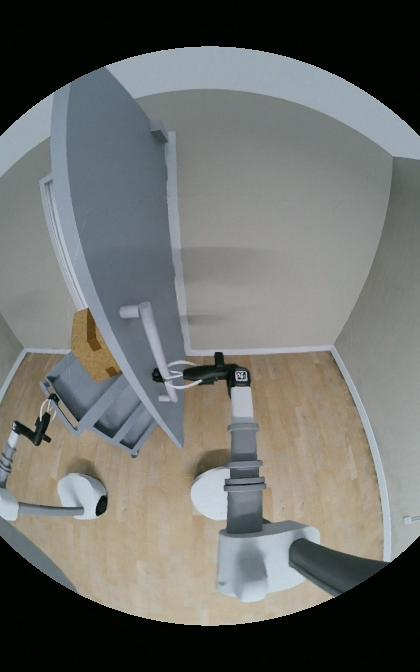

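move(
  blocking=false,
  r1={"base":{"strafe_m":-0.2,"translate_m":-0.02},"pace":"slow"},
)

wait(
  seconds=6,
  cameras=["r1_head_camera","r2_head_left_camera"],
)

Scene clock: 1634.77 s.
move: r1 moving
r1.base_odometry: x=-2.134 y=+2.401 heading=-0.369
r1.turned_by_wheels: +0.000
r1.turned_by_imu: +0.000
r1.base_tilt: forward=-1.6 right=+1.3
r1.lidar_m: 0.56 1.61 2.00 2.10 2.12 2.61 - 4.23 2.90 0.93 0.89 0.54
r1.base_status: translate_m moving; strafe_m moving
r1.joint_positions: lift_m=+0.648 arm_m=+0.175 wrist_yaw_rad=-0.003 wrist_pitch_rad=-0.012 wrist_roll_rad=+1.570 gripper_m=-0.019
r1.joint_status: not commanded
r1.measured_speeds: translate_m=-0.005 strafe_m=-0.054 rotate_rad=+0.002 lift_m=+0.000 arm_m=+0.000 wrist_yaw_rad=+0.000 wrist_pitch_rad=+0.000 wrist_roll_rad=+0.000
r1.motor_effort: lift_m=+13(13) arm_m=+4(4) wheel_0=+8(9) wheel_1=-4(8) wheel_2=+1(5)
r1.servo_current: wrist_yaw_rad=46(72) wrist_pitch_rad=59(72) wrist_roll_rad=52(65) gripper_m=52(59)
r1.contact_limits: arm_m 0
r1.hand_pose: x=+0.6340 y=-0.0882 z=+0.8301 quat_wxyz=(+0.707, +0.707, -0.005, +0.003) (m; r1's base frame)
r1.wrist_depth_mm: - 469 455 181 182 - - / - 418 410 191 190 - - / - 492 469 201 199 - - / - - 554 208 210 - - / - - - 220 220 - - / - - 182 187 227 1921 - / - 157 - 169 153 1618 1366
r2: as last shown
r2.base_tilt: forward=-0.6 right=+0.0
r2.lidar_m: 1.39 0.46 0.66 0.75 0.89 4.24 - 2.38 1.65 1.54 1.58 1.46
r2.motor_effort: lift_m=+21(21) arm_m=+6(6) wheel_0=+11(11) wheel_1=-6(6) wheel_2=-1(1)
r2.servo_current: wrist_yaw_rad=59(59) wrist_pitch_rad=39(46) wrist_roll_rad=46(52) gripper_m=104(117)
r2.wrist_depth_mm: - - 243 162 238 236 236 / - - 245 163 240 237 236 / - - 245 164 241 238 237 / - - 247 165 242 241 238 / 1025 - 249 167 243 242 240 / - - 185 166 181 243 241 / - - 251 - 246 243 244
pictures: none

Scene clock: 1637.47 s.
earlier move: r1 done
r1.base_odometry: x=-2.218 y=+2.234 heading=-0.369
r1.turned_by_wheels: +0.001
r1.turned_by_imu: +0.000
r1.base_tilt: forward=-1.6 right=+1.3
r1.lidar_m: 0.58 1.69 2.05 2.28 2.30 2.84 4.19 4.19 2.73 0.85 0.70 0.58
r1.base_status: done
r1.joint_positions: lift_m=+0.648 arm_m=+0.175 wrist_yaw_rad=+0.005 wrist_pitch_rad=-0.012 wrist_roll_rad=+1.570 gripper_m=-0.019
r1.joint_status: not commanded
r1.measured_speeds: all 0
r1.motor_effort: lift_m=+13(13) arm_m=+1(4) wheel_0=+6(15) wheel_1=-1(8) wheel_2=+7(8)
r1.servo_current: wrist_yaw_rad=33(72) wrist_pitch_rad=59(72) wrist_roll_rad=65(65) gripper_m=46(59)
r1.contact_limits: arm_m 0
r1.hand_pose: x=+0.6347 y=-0.0860 z=+0.8301 quat_wxyz=(+0.707, +0.707, -0.002, +0.006) (m; r1's base frame)
r1.wrist_depth_mm: - - - 220 220 - - / - - 580 221 222 - - / - 469 455 225 224 - - / - 508 488 227 228 - - / - - 549 229 229 - - / - - 180 190 230 - - / - 156 - 172 159 1708 -
r2.base_odometry: x=-2.171 y=-2.248 heading=-2.158
r2.turned_by_wheels: +0.000
r2.turned_by_imu: +0.000
r2.base_tilt: forward=-0.7 right=+0.0
r2.lidar_m: 1.39 0.47 0.53 0.69 0.73 4.25 - 2.36 1.64 1.54 1.57 1.47
r2.base_status: not commanded
r2.joint_positions: lift_m=+0.850 arm_m=+0.205 wrist_yaw_rad=+1.673 wrist_pitch_rad=+0.002 wrist_roll_rad=+0.000 gripper_m=-0.029
r2.joint_status: not commanded
r2.measured_speeds: all 0
r2.motor_effort: lift_m=+21(21) arm_m=+5(6) wheel_0=+9(11) wheel_1=-6(6) wheel_2=-1(1)
r2.servo_current: wrist_yaw_rad=46(72) wrist_pitch_rad=46(46) wrist_roll_rad=46(59) gripper_m=104(117)
r2.hand_pose: x=+0.4333 y=+0.2958 z=+1.0275 quat_wxyz=(+0.670, -0.001, +0.001, +0.742) (m; r2's base frame)
r2.wrist_depth_mm: - - 243 162 239 236 236 / - - 243 163 239 236 237 / - - 246 165 241 239 237 / - - 246 165 243 240 239 / 891 - 248 167 244 241 240 / - - 185 166 181 244 242 / - - 250 - 247 243 244
wait: 2.70 of 6 s (r1 has come to rest)
pictures: r1_head_camera, r2_head_left_camera
Images, in order (width x height): r1_head_camera 420x560, r2_head_left_camera 420x672.

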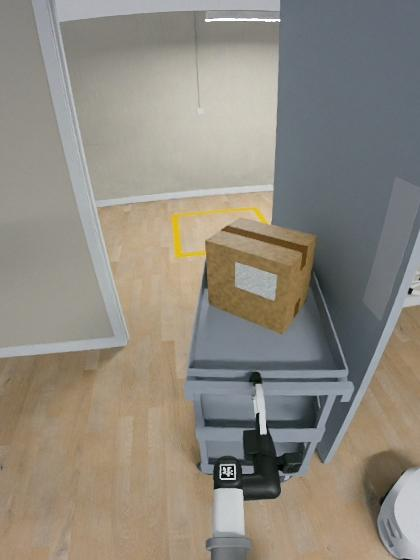

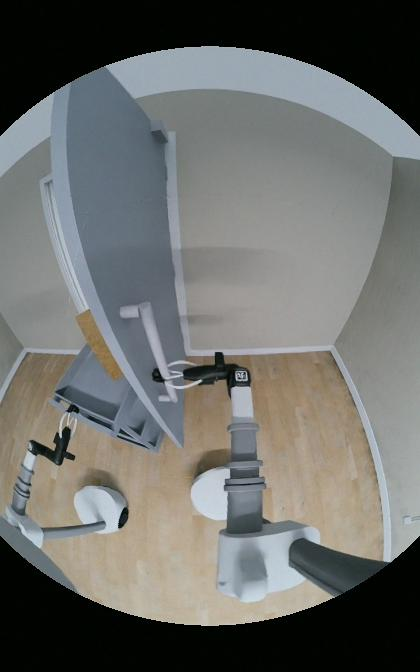

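move(
  blocking=false,
  cameras=["r1_head_camera","r1_head_right_camera","r2_head_left_camera","r2_head_camera"],
)

Scene clock: 1659.73 s.
r1.base_odometry: x=-2.218 y=+2.234 heading=-0.369
r1.turned_by_wheels: +0.000
r1.turned_by_imu: +0.000
r1.base_tilt: forward=-1.6 right=+1.3
r1.lidar_m: 0.57 1.69 2.03 2.27 2.29 2.83 4.19 4.20 2.71 0.84 0.70 0.58
r1.base_status: done
r1.joint_positions: lift_m=+0.648 arm_m=+0.175 wrist_yaw_rad=+0.005 wrist_pitch_rad=-0.012 wrist_roll_rad=+1.570 gripper_m=-0.019
r1.joint_status: not commanded
r1.measured_speeds: all 0
r1.motor_effort: lift_m=+13(13) arm_m=-4(4) wheel_0=+5(15) wheel_1=-1(8) wheel_2=+7(8)
r1.servo_current: wrist_yaw_rad=46(72) wrist_pitch_rad=72(72) wrist_roll_rad=65(65) gripper_m=52(59)
r1.contact_limits: arm_m 0
r1.hand_pose: x=+0.6347 y=-0.0860 z=+0.8301 quat_wxyz=(+0.707, +0.707, -0.002, +0.006) (m; r1's base frame)
r1.wrist_depth_mm: - - - 220 220 - - / - - 580 222 221 - - / - 473 455 224 224 - - / - 508 484 226 226 - - / - - 544 229 228 - - / - - 180 190 229 - - / - 155 - 172 160 1661 -
r2.base_odometry: x=-2.171 y=-2.248 heading=-2.158
r2.turned_by_wheels: +0.000
r2.turned_by_imu: +0.000
r2.base_tilt: forward=-0.7 right=+0.0
r2.lidar_m: 1.39 0.46 0.53 0.69 0.72 4.25 - 2.38 1.66 1.56 1.57 1.48
r2.base_status: not commanded
r2.joint_positions: lift_m=+0.850 arm_m=+0.205 wrist_yaw_rad=+1.673 wrist_pitch_rad=+0.002 wrist_roll_rad=+0.000 gripper_m=-0.029
r2.joint_status: not commanded
r2.measured_speeds: all 0
r2.motor_effort: lift_m=+21(21) arm_m=+6(6) wheel_0=+8(11) wheel_1=-6(6) wheel_2=-1(1)
r2.servo_current: wrist_yaw_rad=52(72) wrist_pitch_rad=33(46) wrist_roll_rad=46(59) gripper_m=104(117)
r2.hand_pose: x=+0.4333 y=+0.2958 z=+1.0275 quat_wxyz=(+0.670, -0.001, +0.001, +0.742) (m; r2's base frame)
r2.wrist_depth_mm: - - 243 162 237 236 235 / - - 244 163 240 237 236 / - - 245 164 242 239 237 / - - 247 165 243 240 239 / 878 - 248 167 244 241 240 / - - 185 166 181 243 241 / - - 251 - 245 244 242
pictures: r1_head_camera, r1_head_right_camera, r2_head_camera, r2_head_left_camera
Images, in order (width x height): r1_head_camera 420x560, r1_head_right_camera 420x672, r2_head_camera 420x560, r2_head_left_camera 420x672.

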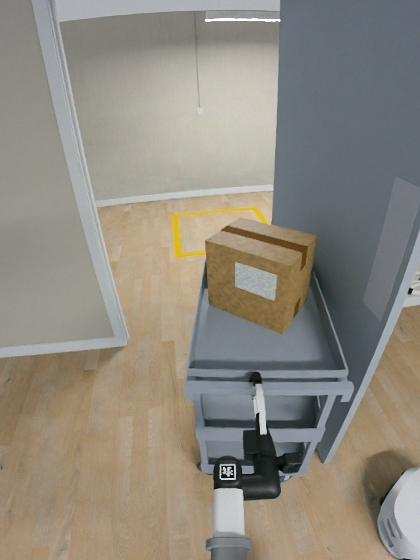

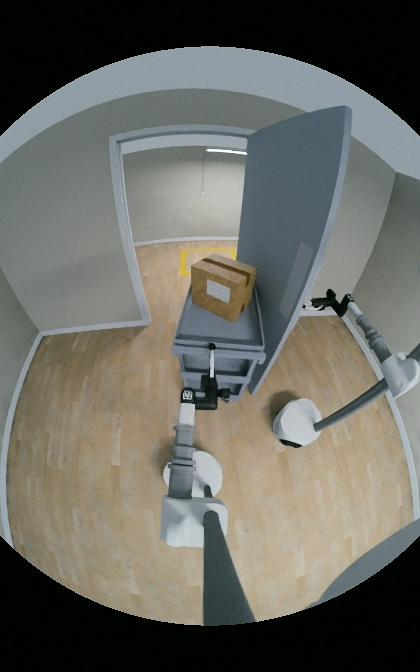

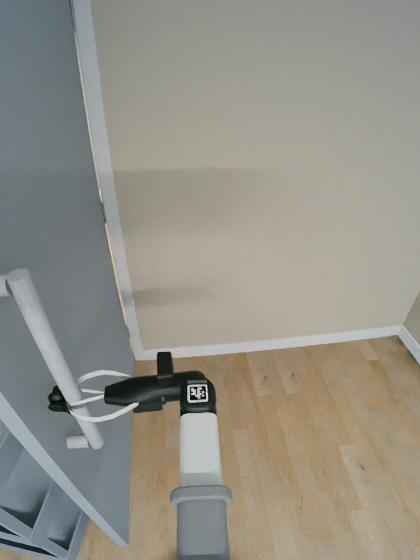

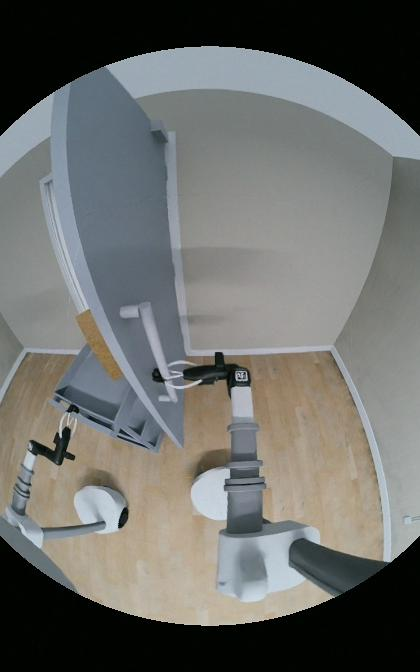

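move(
  blocking=false,
  r1={"base":{"strafe_m":-0.18,"translate_m":-0.03},"pace":"slow"},
)

wait(
  seconds=5,
)

move(
  blocking=false,
  r1={"base":{"rotate_rad":0.17},"pace":"slow"},
)

wait(
  seconds=4,
  cameras=["r1_head_camera","r1_head_right_camera"],
)

Scene clock: 1683.93 s.
move: r1 moving
r1.base_odometry: x=-2.225 y=+2.222 heading=-0.368
r1.turned_by_wheels: +0.001
r1.turned_by_imu: +0.001
r1.base_tilt: forward=-1.6 right=+1.2
r1.lidar_m: 0.57 1.70 2.05 2.29 2.30 2.85 4.19 4.21 2.69 0.82 0.71 0.60
r1.base_status: translate_m moving; strafe_m moving
r1.joint_positions: lift_m=+0.648 arm_m=+0.175 wrist_yaw_rad=+0.005 wrist_pitch_rad=-0.012 wrist_roll_rad=+1.570 gripper_m=-0.019
r1.joint_status: not commanded
r1.measured_speeds: translate_m=-0.009 strafe_m=-0.052 rotate_rad=+0.002 lift_m=+0.000 arm_m=+0.000 wrist_yaw_rad=+0.000 wrist_pitch_rad=+0.000 wrist_roll_rad=+0.000
r1.motor_effort: lift_m=+13(13) arm_m=-4(4) wheel_0=+10(10) wheel_1=-4(7) wheel_2=+8(10)
r1.servo_current: wrist_yaw_rad=65(72) wrist_pitch_rad=65(72) wrist_roll_rad=39(65) gripper_m=59(59)
r1.contact_limits: arm_m 0
r1.hand_pose: x=+0.6347 y=-0.0860 z=+0.8301 quat_wxyz=(+0.707, +0.707, -0.002, +0.006) (m; r1's base frame)
r1.wrist_depth_mm: - - - 222 222 - - / - - 569 224 224 - - / - 480 459 227 225 - - / - 492 488 228 227 - - / - - 535 229 229 - - / - - 180 190 229 - - / - 156 - 172 159 1708 -
r2: as last shown
r2.base_tilt: forward=-0.6 right=+0.0
r2.lidar_m: 1.38 0.46 0.51 0.67 0.72 4.25 - 2.40 1.64 1.54 1.58 1.49
r2.motor_effort: lift_m=+21(21) arm_m=+6(6) wheel_0=+8(8) wheel_1=-5(6) wheel_2=-1(1)
r2.servo_current: wrist_yaw_rad=52(72) wrist_pitch_rad=39(46) wrist_roll_rad=46(59) gripper_m=104(111)
r2.wrist_depth_mm: - - 243 162 238 236 236 / - - 244 163 241 238 236 / - - 246 164 241 239 238 / - - 247 164 243 240 239 / 866 - 249 167 243 241 240 / - - 186 166 182 243 241 / - - 252 - 246 243 243
pictures: none

Scene clock: 1686.47 s.
earlier move: r1 done
r1.base_odometry: x=-2.311 y=+2.077 heading=-0.367
r1.turned_by_wheels: +0.001
r1.turned_by_imu: +0.001
r1.base_tilt: forward=-1.6 right=+1.3
r1.lidar_m: 0.52 1.79 2.10 2.43 2.48 3.03 4.15 3.93 2.47 2.26 0.58 0.58
r1.base_status: done
r1.joint_positions: lift_m=+0.648 arm_m=+0.175 wrist_yaw_rad=+0.008 wrist_pitch_rad=-0.012 wrist_roll_rad=+1.570 gripper_m=-0.019
r1.joint_status: not commanded
r1.measured_speeds: all 0
r1.motor_effort: lift_m=+13(13) arm_m=-3(4) wheel_0=+14(17) wheel_1=+2(7) wheel_2=+12(13)
r1.servo_current: wrist_yaw_rad=59(78) wrist_pitch_rad=65(72) wrist_roll_rad=52(65) gripper_m=52(59)
r1.contact_limits: arm_m 0
r1.hand_pose: x=+0.6350 y=-0.0851 z=+0.8301 quat_wxyz=(+0.707, +0.707, -0.001, +0.007) (m; r1's base frame)
r1.wrist_depth_mm: 389 377 382 262 347 379 392 / 492 500 508 254 257 504 452 / - - - 249 248 732 - / - 535 492 241 242 - - / - 508 484 236 236 - - / - - 185 189 230 - - / - 162 183 156 158 - -
r2.base_odometry: x=-2.172 y=-2.248 heading=-2.158
r2.turned_by_wheels: +0.000
r2.turned_by_imu: +0.000
r2.base_tilt: forward=-0.7 right=+0.1
r2.lidar_m: 1.38 0.47 0.40 0.50 0.58 4.36 - 2.35 1.66 1.55 1.58 1.45
r2.base_status: not commanded
r2.joint_positions: lift_m=+0.850 arm_m=+0.205 wrist_yaw_rad=+1.673 wrist_pitch_rad=+0.002 wrist_roll_rad=+0.000 gripper_m=-0.029
r2.joint_status: not commanded
r2.measured_speeds: all 0
r2.motor_effort: lift_m=+21(21) arm_m=+5(6) wheel_0=+3(9) wheel_1=-5(6) wheel_2=-1(1)
r2.servo_current: wrist_yaw_rad=65(72) wrist_pitch_rad=39(46) wrist_roll_rad=33(59) gripper_m=98(111)
r2.hand_pose: x=+0.4333 y=+0.2958 z=+1.0275 quat_wxyz=(+0.670, -0.001, +0.001, +0.742) (m; r2's base frame)
r2.wrist_depth_mm: - - 239 159 237 236 236 / - - 239 161 238 237 236 / - - 241 161 239 237 236 / - - 243 162 240 239 239 / - - 244 163 242 242 240 / - - 185 164 180 242 242 / 549 544 248 - 244 243 242
wait: 2.53 of 5 s (r1 has come to rest)
pictures: none

Scene clock: 1686.97 s.
move: r1 moving
r1.base_odometry: x=-2.311 y=+2.077 heading=-0.252
r1.turned_by_wheels: +0.114
r1.turned_by_imu: +0.114
r1.base_tilt: forward=-1.6 right=+1.3
r1.lidar_m: 0.54 1.81 2.32 2.43 2.52 3.32 4.21 3.41 2.40 0.64 0.57 0.61
r1.base_status: rotate_rad moving
r1.joint_positions: lift_m=+0.648 arm_m=+0.175 wrist_yaw_rad=-0.007 wrist_pitch_rad=-0.012 wrist_roll_rad=+1.570 gripper_m=-0.019
r1.joint_status: not commanded
r1.measured_speeds: translate_m=+0.001 strafe_m=-0.002 rotate_rad=+0.338 lift_m=+0.000 arm_m=+0.000 wrist_yaw_rad=-0.041 wrist_pitch_rad=+0.000 wrist_roll_rad=+0.000
r1.motor_effort: lift_m=+13(13) arm_m=-2(4) wheel_0=-12(12) wheel_1=-6(8) wheel_2=-9(11)
r1.servo_current: wrist_yaw_rad=78(78) wrist_pitch_rad=65(72) wrist_roll_rad=52(72) gripper_m=52(52)
r1.contact_limits: arm_m 0
r1.hand_pose: x=+0.6337 y=-0.0893 z=+0.8301 quat_wxyz=(+0.707, +0.707, -0.007, +0.002) (m; r1's base frame)
r1.wrist_depth_mm: 410 404 407 254 377 421 418 / 517 504 508 248 250 530 - / - - 580 244 243 - - / - 488 473 238 238 - - / - 512 500 234 232 - - / - - 180 187 228 - - / - 157 569 178 151 - -
r2.base_odometry: x=-2.171 y=-2.248 heading=-2.157
r2.turned_by_wheels: +0.001
r2.turned_by_imu: +0.001
r2.base_tilt: forward=-0.7 right=+0.0
r2.lidar_m: 1.39 0.46 0.40 0.54 0.59 4.45 - 2.40 1.67 1.54 1.60 1.48
r2.base_status: not commanded
r2.joint_positions: lift_m=+0.850 arm_m=+0.205 wrist_yaw_rad=+1.674 wrist_pitch_rad=+0.002 wrist_roll_rad=+0.000 gripper_m=-0.029
r2.joint_status: not commanded
r2.measured_speeds: translate_m=+0.000 strafe_m=+0.000 rotate_rad=+0.000 lift_m=+0.000 arm_m=+0.000 wrist_yaw_rad=+0.003 wrist_pitch_rad=+0.000 wrist_roll_rad=+0.000
r2.motor_effort: lift_m=+21(21) arm_m=+6(6) wheel_0=+7(7) wheel_1=-4(6) wheel_2=+1(1)
r2.servo_current: wrist_yaw_rad=46(72) wrist_pitch_rad=39(46) wrist_roll_rad=59(59) gripper_m=91(104)
r2.hand_pose: x=+0.4329 y=+0.2959 z=+1.0275 quat_wxyz=(+0.670, -0.001, +0.001, +0.743) (m; r2's base frame)
r2.wrist_depth_mm: - - 243 162 239 236 235 / - - 246 164 240 237 236 / - - 246 166 241 238 236 / - - 248 165 243 240 237 / - - 249 165 243 241 240 / - 668 183 167 182 242 240 / - 569 251 - 246 242 242
pictures: none

Scene clock: 1687.57 s.
earlier move: r1 done
r1.base_odometry: x=-2.311 y=+2.077 heading=-0.197
r1.turned_by_wheels: +0.055
r1.turned_by_imu: +0.056
r1.base_tilt: forward=-1.6 right=+1.3
r1.lidar_m: 0.55 1.82 2.44 2.42 2.56 3.52 4.20 3.26 2.38 0.61 0.56 0.60
r1.base_status: done
r1.joint_positions: lift_m=+0.648 arm_m=+0.175 wrist_yaw_rad=-0.003 wrist_pitch_rad=-0.012 wrist_roll_rad=+1.570 gripper_m=-0.019
r1.joint_status: not commanded
r1.measured_speeds: all 0
r1.motor_effort: lift_m=+13(13) arm_m=+4(4) wheel_0=-4(15) wheel_1=-3(8) wheel_2=+0(11)
r1.servo_current: wrist_yaw_rad=39(78) wrist_pitch_rad=65(72) wrist_roll_rad=46(72) gripper_m=46(52)
r1.contact_limits: arm_m 0
r1.hand_pose: x=+0.6340 y=-0.0882 z=+0.8301 quat_wxyz=(+0.707, +0.707, -0.005, +0.003) (m; r1's base frame)
r1.wrist_depth_mm: 521 530 517 228 228 525 - / - - - 229 227 - - / - 496 459 229 228 - - / - 492 484 230 227 - - / - - 530 230 229 - - / - - 182 188 229 - - / - 156 - 172 159 1661 -
r2.base_odometry: x=-2.171 y=-2.248 heading=-2.157
r2.turned_by_wheels: +0.000
r2.turned_by_imu: +0.000
r2.base_tilt: forward=-0.6 right=+0.0
r2.lidar_m: 1.37 0.47 0.46 0.57 0.58 4.46 - 2.35 1.65 1.55 1.58 1.47
r2.base_status: not commanded
r2.joint_positions: lift_m=+0.850 arm_m=+0.205 wrist_yaw_rad=+1.674 wrist_pitch_rad=+0.002 wrist_roll_rad=+0.000 gripper_m=-0.029
r2.joint_status: not commanded
r2.measured_speeds: all 0
r2.motor_effort: lift_m=+21(21) arm_m=+6(6) wheel_0=+9(9) wheel_1=-4(6) wheel_2=+2(2)
r2.servo_current: wrist_yaw_rad=52(72) wrist_pitch_rad=39(46) wrist_roll_rad=39(59) gripper_m=91(104)
r2.hand_pose: x=+0.4329 y=+0.2959 z=+1.0275 quat_wxyz=(+0.670, -0.001, +0.001, +0.743) (m; r2's base frame)
r2.wrist_depth_mm: - - 243 163 238 237 235 / - - 244 163 239 238 236 / - - 246 165 242 239 237 / - - 248 164 243 240 239 / - - 249 168 245 242 240 / - 699 186 166 181 242 241 / - 609 251 - 246 244 243
wait: 0.60 of 4 s (r1 has come to rest)
pictures: r1_head_camera, r1_head_right_camera
Images, in order (width x height): r1_head_camera 420x560, r1_head_right_camera 420x672.

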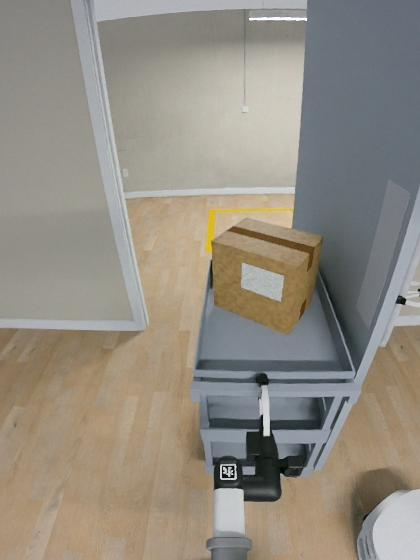

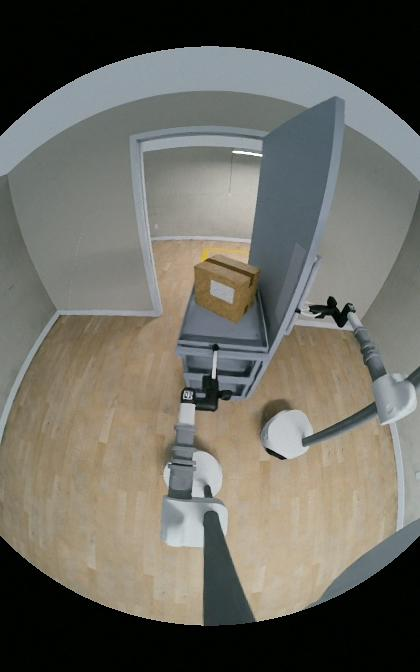

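move(
  blocking=false,
  r1={"base":{"strafe_m":0.04,"translate_m":0.25},"pace":"slow"},
)

wait(
  seconds=6,
  cameras=["r1_head_camera","r2_head_left_camera","r1_head_right_camera"],
)

Scene clock: 1696.93 s.
move: r1 moving
r1.base_odometry: x=-2.298 y=+2.076 heading=-0.197
r1.turned_by_wheels: +0.000
r1.turned_by_imu: +0.000
r1.base_tilt: forward=-1.6 right=+1.3
r1.lidar_m: 0.55 1.78 2.46 2.44 2.56 3.51 4.20 3.25 2.38 0.62 0.57 0.61
r1.base_status: translate_m moving; strafe_m moving
r1.joint_positions: lift_m=+0.648 arm_m=+0.175 wrist_yaw_rad=-0.003 wrist_pitch_rad=-0.012 wrist_roll_rad=+1.570 gripper_m=-0.019
r1.joint_status: not commanded
r1.measured_speeds: translate_m=+0.050 strafe_m=+0.008 rotate_rad=+0.000 lift_m=+0.000 arm_m=+0.000 wrist_yaw_rad=+0.000 wrist_pitch_rad=+0.000 wrist_roll_rad=+0.000
r1.motor_effort: lift_m=+13(13) arm_m=+4(4) wheel_0=+5(6) wheel_1=+6(7) wheel_2=-10(10)
r1.servo_current: wrist_yaw_rad=59(59) wrist_pitch_rad=72(72) wrist_roll_rad=46(65) gripper_m=46(65)
r1.contact_limits: arm_m 0
r1.hand_pose: x=+0.6340 y=-0.0882 z=+0.8301 quat_wxyz=(+0.707, +0.707, -0.005, +0.003) (m; r1's base frame)
r1.wrist_depth_mm: 525 535 508 228 226 525 - / - - - 227 228 - - / - 496 462 229 228 - - / - 492 484 229 228 - - / - - 535 229 230 - - / - - 181 189 229 - - / - 151 - 178 160 1537 -
r2: as last shown
r2.base_tilt: forward=-0.7 right=+0.0
r2.lidar_m: 1.39 0.45 0.45 0.57 0.58 4.37 - 2.35 1.67 1.55 1.60 1.47
r2.motor_effort: lift_m=+21(21) arm_m=+6(6) wheel_0=+9(9) wheel_1=-4(4) wheel_2=+2(2)
r2.servo_current: wrist_yaw_rad=59(65) wrist_pitch_rad=39(46) wrist_roll_rad=52(59) gripper_m=91(104)
r2.wrist_depth_mm: - - 243 163 239 237 235 / - - 244 164 239 238 236 / - - 246 165 242 240 237 / - - 247 164 243 240 239 / - - 248 167 243 242 240 / - 707 185 167 181 243 240 / - 442 251 - 246 243 243
pictures: none

Scene clock: 1700.23 s.
earlier move: r1 done
r1.base_odometry: x=-2.058 y=+2.067 heading=-0.197
r1.turned_by_wheels: +0.000
r1.turned_by_imu: -0.001
r1.base_tilt: forward=-1.6 right=+1.3
r1.lidar_m: 0.57 1.56 2.10 2.40 2.51 3.44 - 3.30 2.41 0.52 0.58 0.57
r1.base_status: done
r1.joint_positions: lift_m=+0.648 arm_m=+0.175 wrist_yaw_rad=-0.003 wrist_pitch_rad=-0.012 wrist_roll_rad=+1.570 gripper_m=-0.019
r1.joint_status: not commanded
r1.measured_speeds: all 0
r1.motor_effort: lift_m=+13(13) arm_m=+4(4) wheel_0=+3(7) wheel_1=+4(8) wheel_2=-3(11)
r1.servo_current: wrist_yaw_rad=65(65) wrist_pitch_rad=65(78) wrist_roll_rad=46(65) gripper_m=52(65)
r1.contact_limits: arm_m 0
r1.hand_pose: x=+0.6340 y=-0.0882 z=+0.8301 quat_wxyz=(+0.707, +0.707, -0.005, +0.003) (m; r1's base frame)
r1.wrist_depth_mm: - - - 216 215 - - / - - 544 219 217 - - / - 466 455 222 221 - - / - 508 492 224 224 - - / - - 549 227 227 - - / - - 182 186 228 - - / - 157 - 171 152 1661 -
r2.base_odometry: x=-2.171 y=-2.248 heading=-2.157
r2.turned_by_wheels: +0.000
r2.turned_by_imu: +0.000
r2.base_tilt: forward=-0.7 right=+0.0
r2.lidar_m: 1.37 0.46 0.65 0.56 0.58 4.23 - 2.37 1.67 1.54 1.59 1.48
r2.base_status: not commanded
r2.joint_positions: lift_m=+0.850 arm_m=+0.205 wrist_yaw_rad=+1.674 wrist_pitch_rad=+0.002 wrist_roll_rad=+0.000 gripper_m=-0.029
r2.joint_status: not commanded
r2.measured_speeds: all 0
r2.motor_effort: lift_m=+21(21) arm_m=+6(6) wheel_0=+8(9) wheel_1=-4(5) wheel_2=+2(3)
r2.servo_current: wrist_yaw_rad=52(65) wrist_pitch_rad=46(46) wrist_roll_rad=52(59) gripper_m=98(104)
r2.hand_pose: x=+0.4329 y=+0.2959 z=+1.0275 quat_wxyz=(+0.670, -0.001, +0.001, +0.743) (m; r2's base frame)
r2.wrist_depth_mm: - - 244 163 239 237 236 / - - 245 163 240 238 236 / - - 246 165 242 239 237 / - - 248 165 243 241 238 / 732 - 248 167 244 242 240 / - - 184 166 181 243 241 / - - 252 - 247 244 243
wait: 3.30 of 6 s (r1 has come to rest)
pictures: r1_head_camera, r1_head_right_camera, r2_head_left_camera
Images, in order (width x height): r1_head_camera 420x560, r1_head_right_camera 420x672, r2_head_left_camera 420x672.

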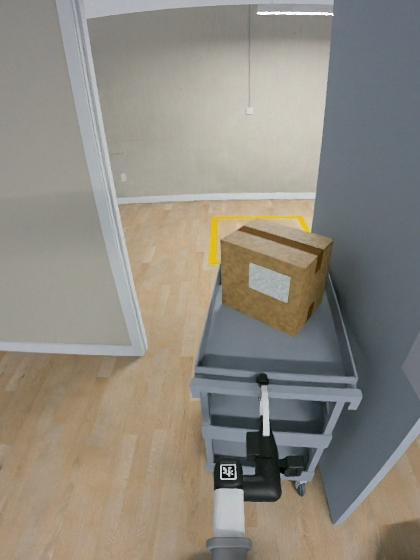

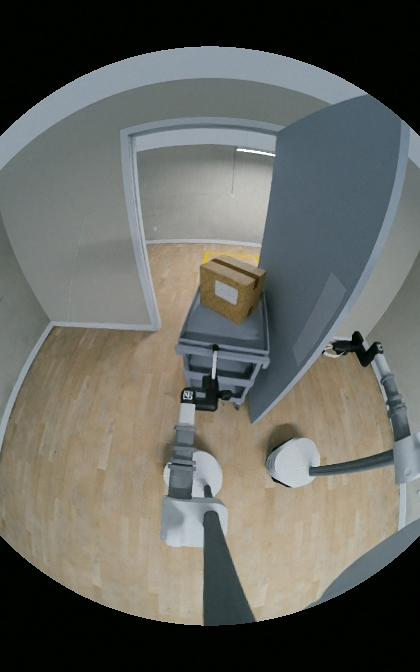

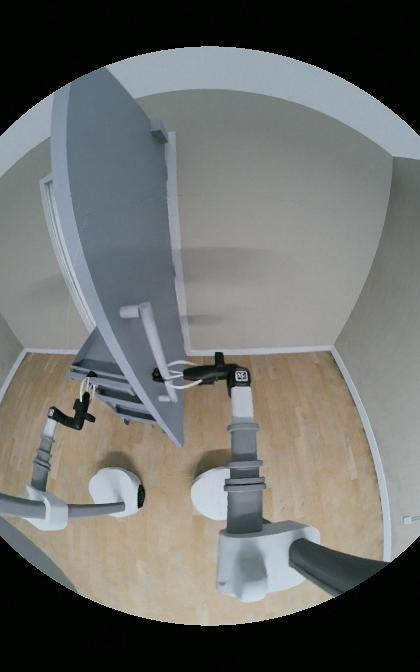

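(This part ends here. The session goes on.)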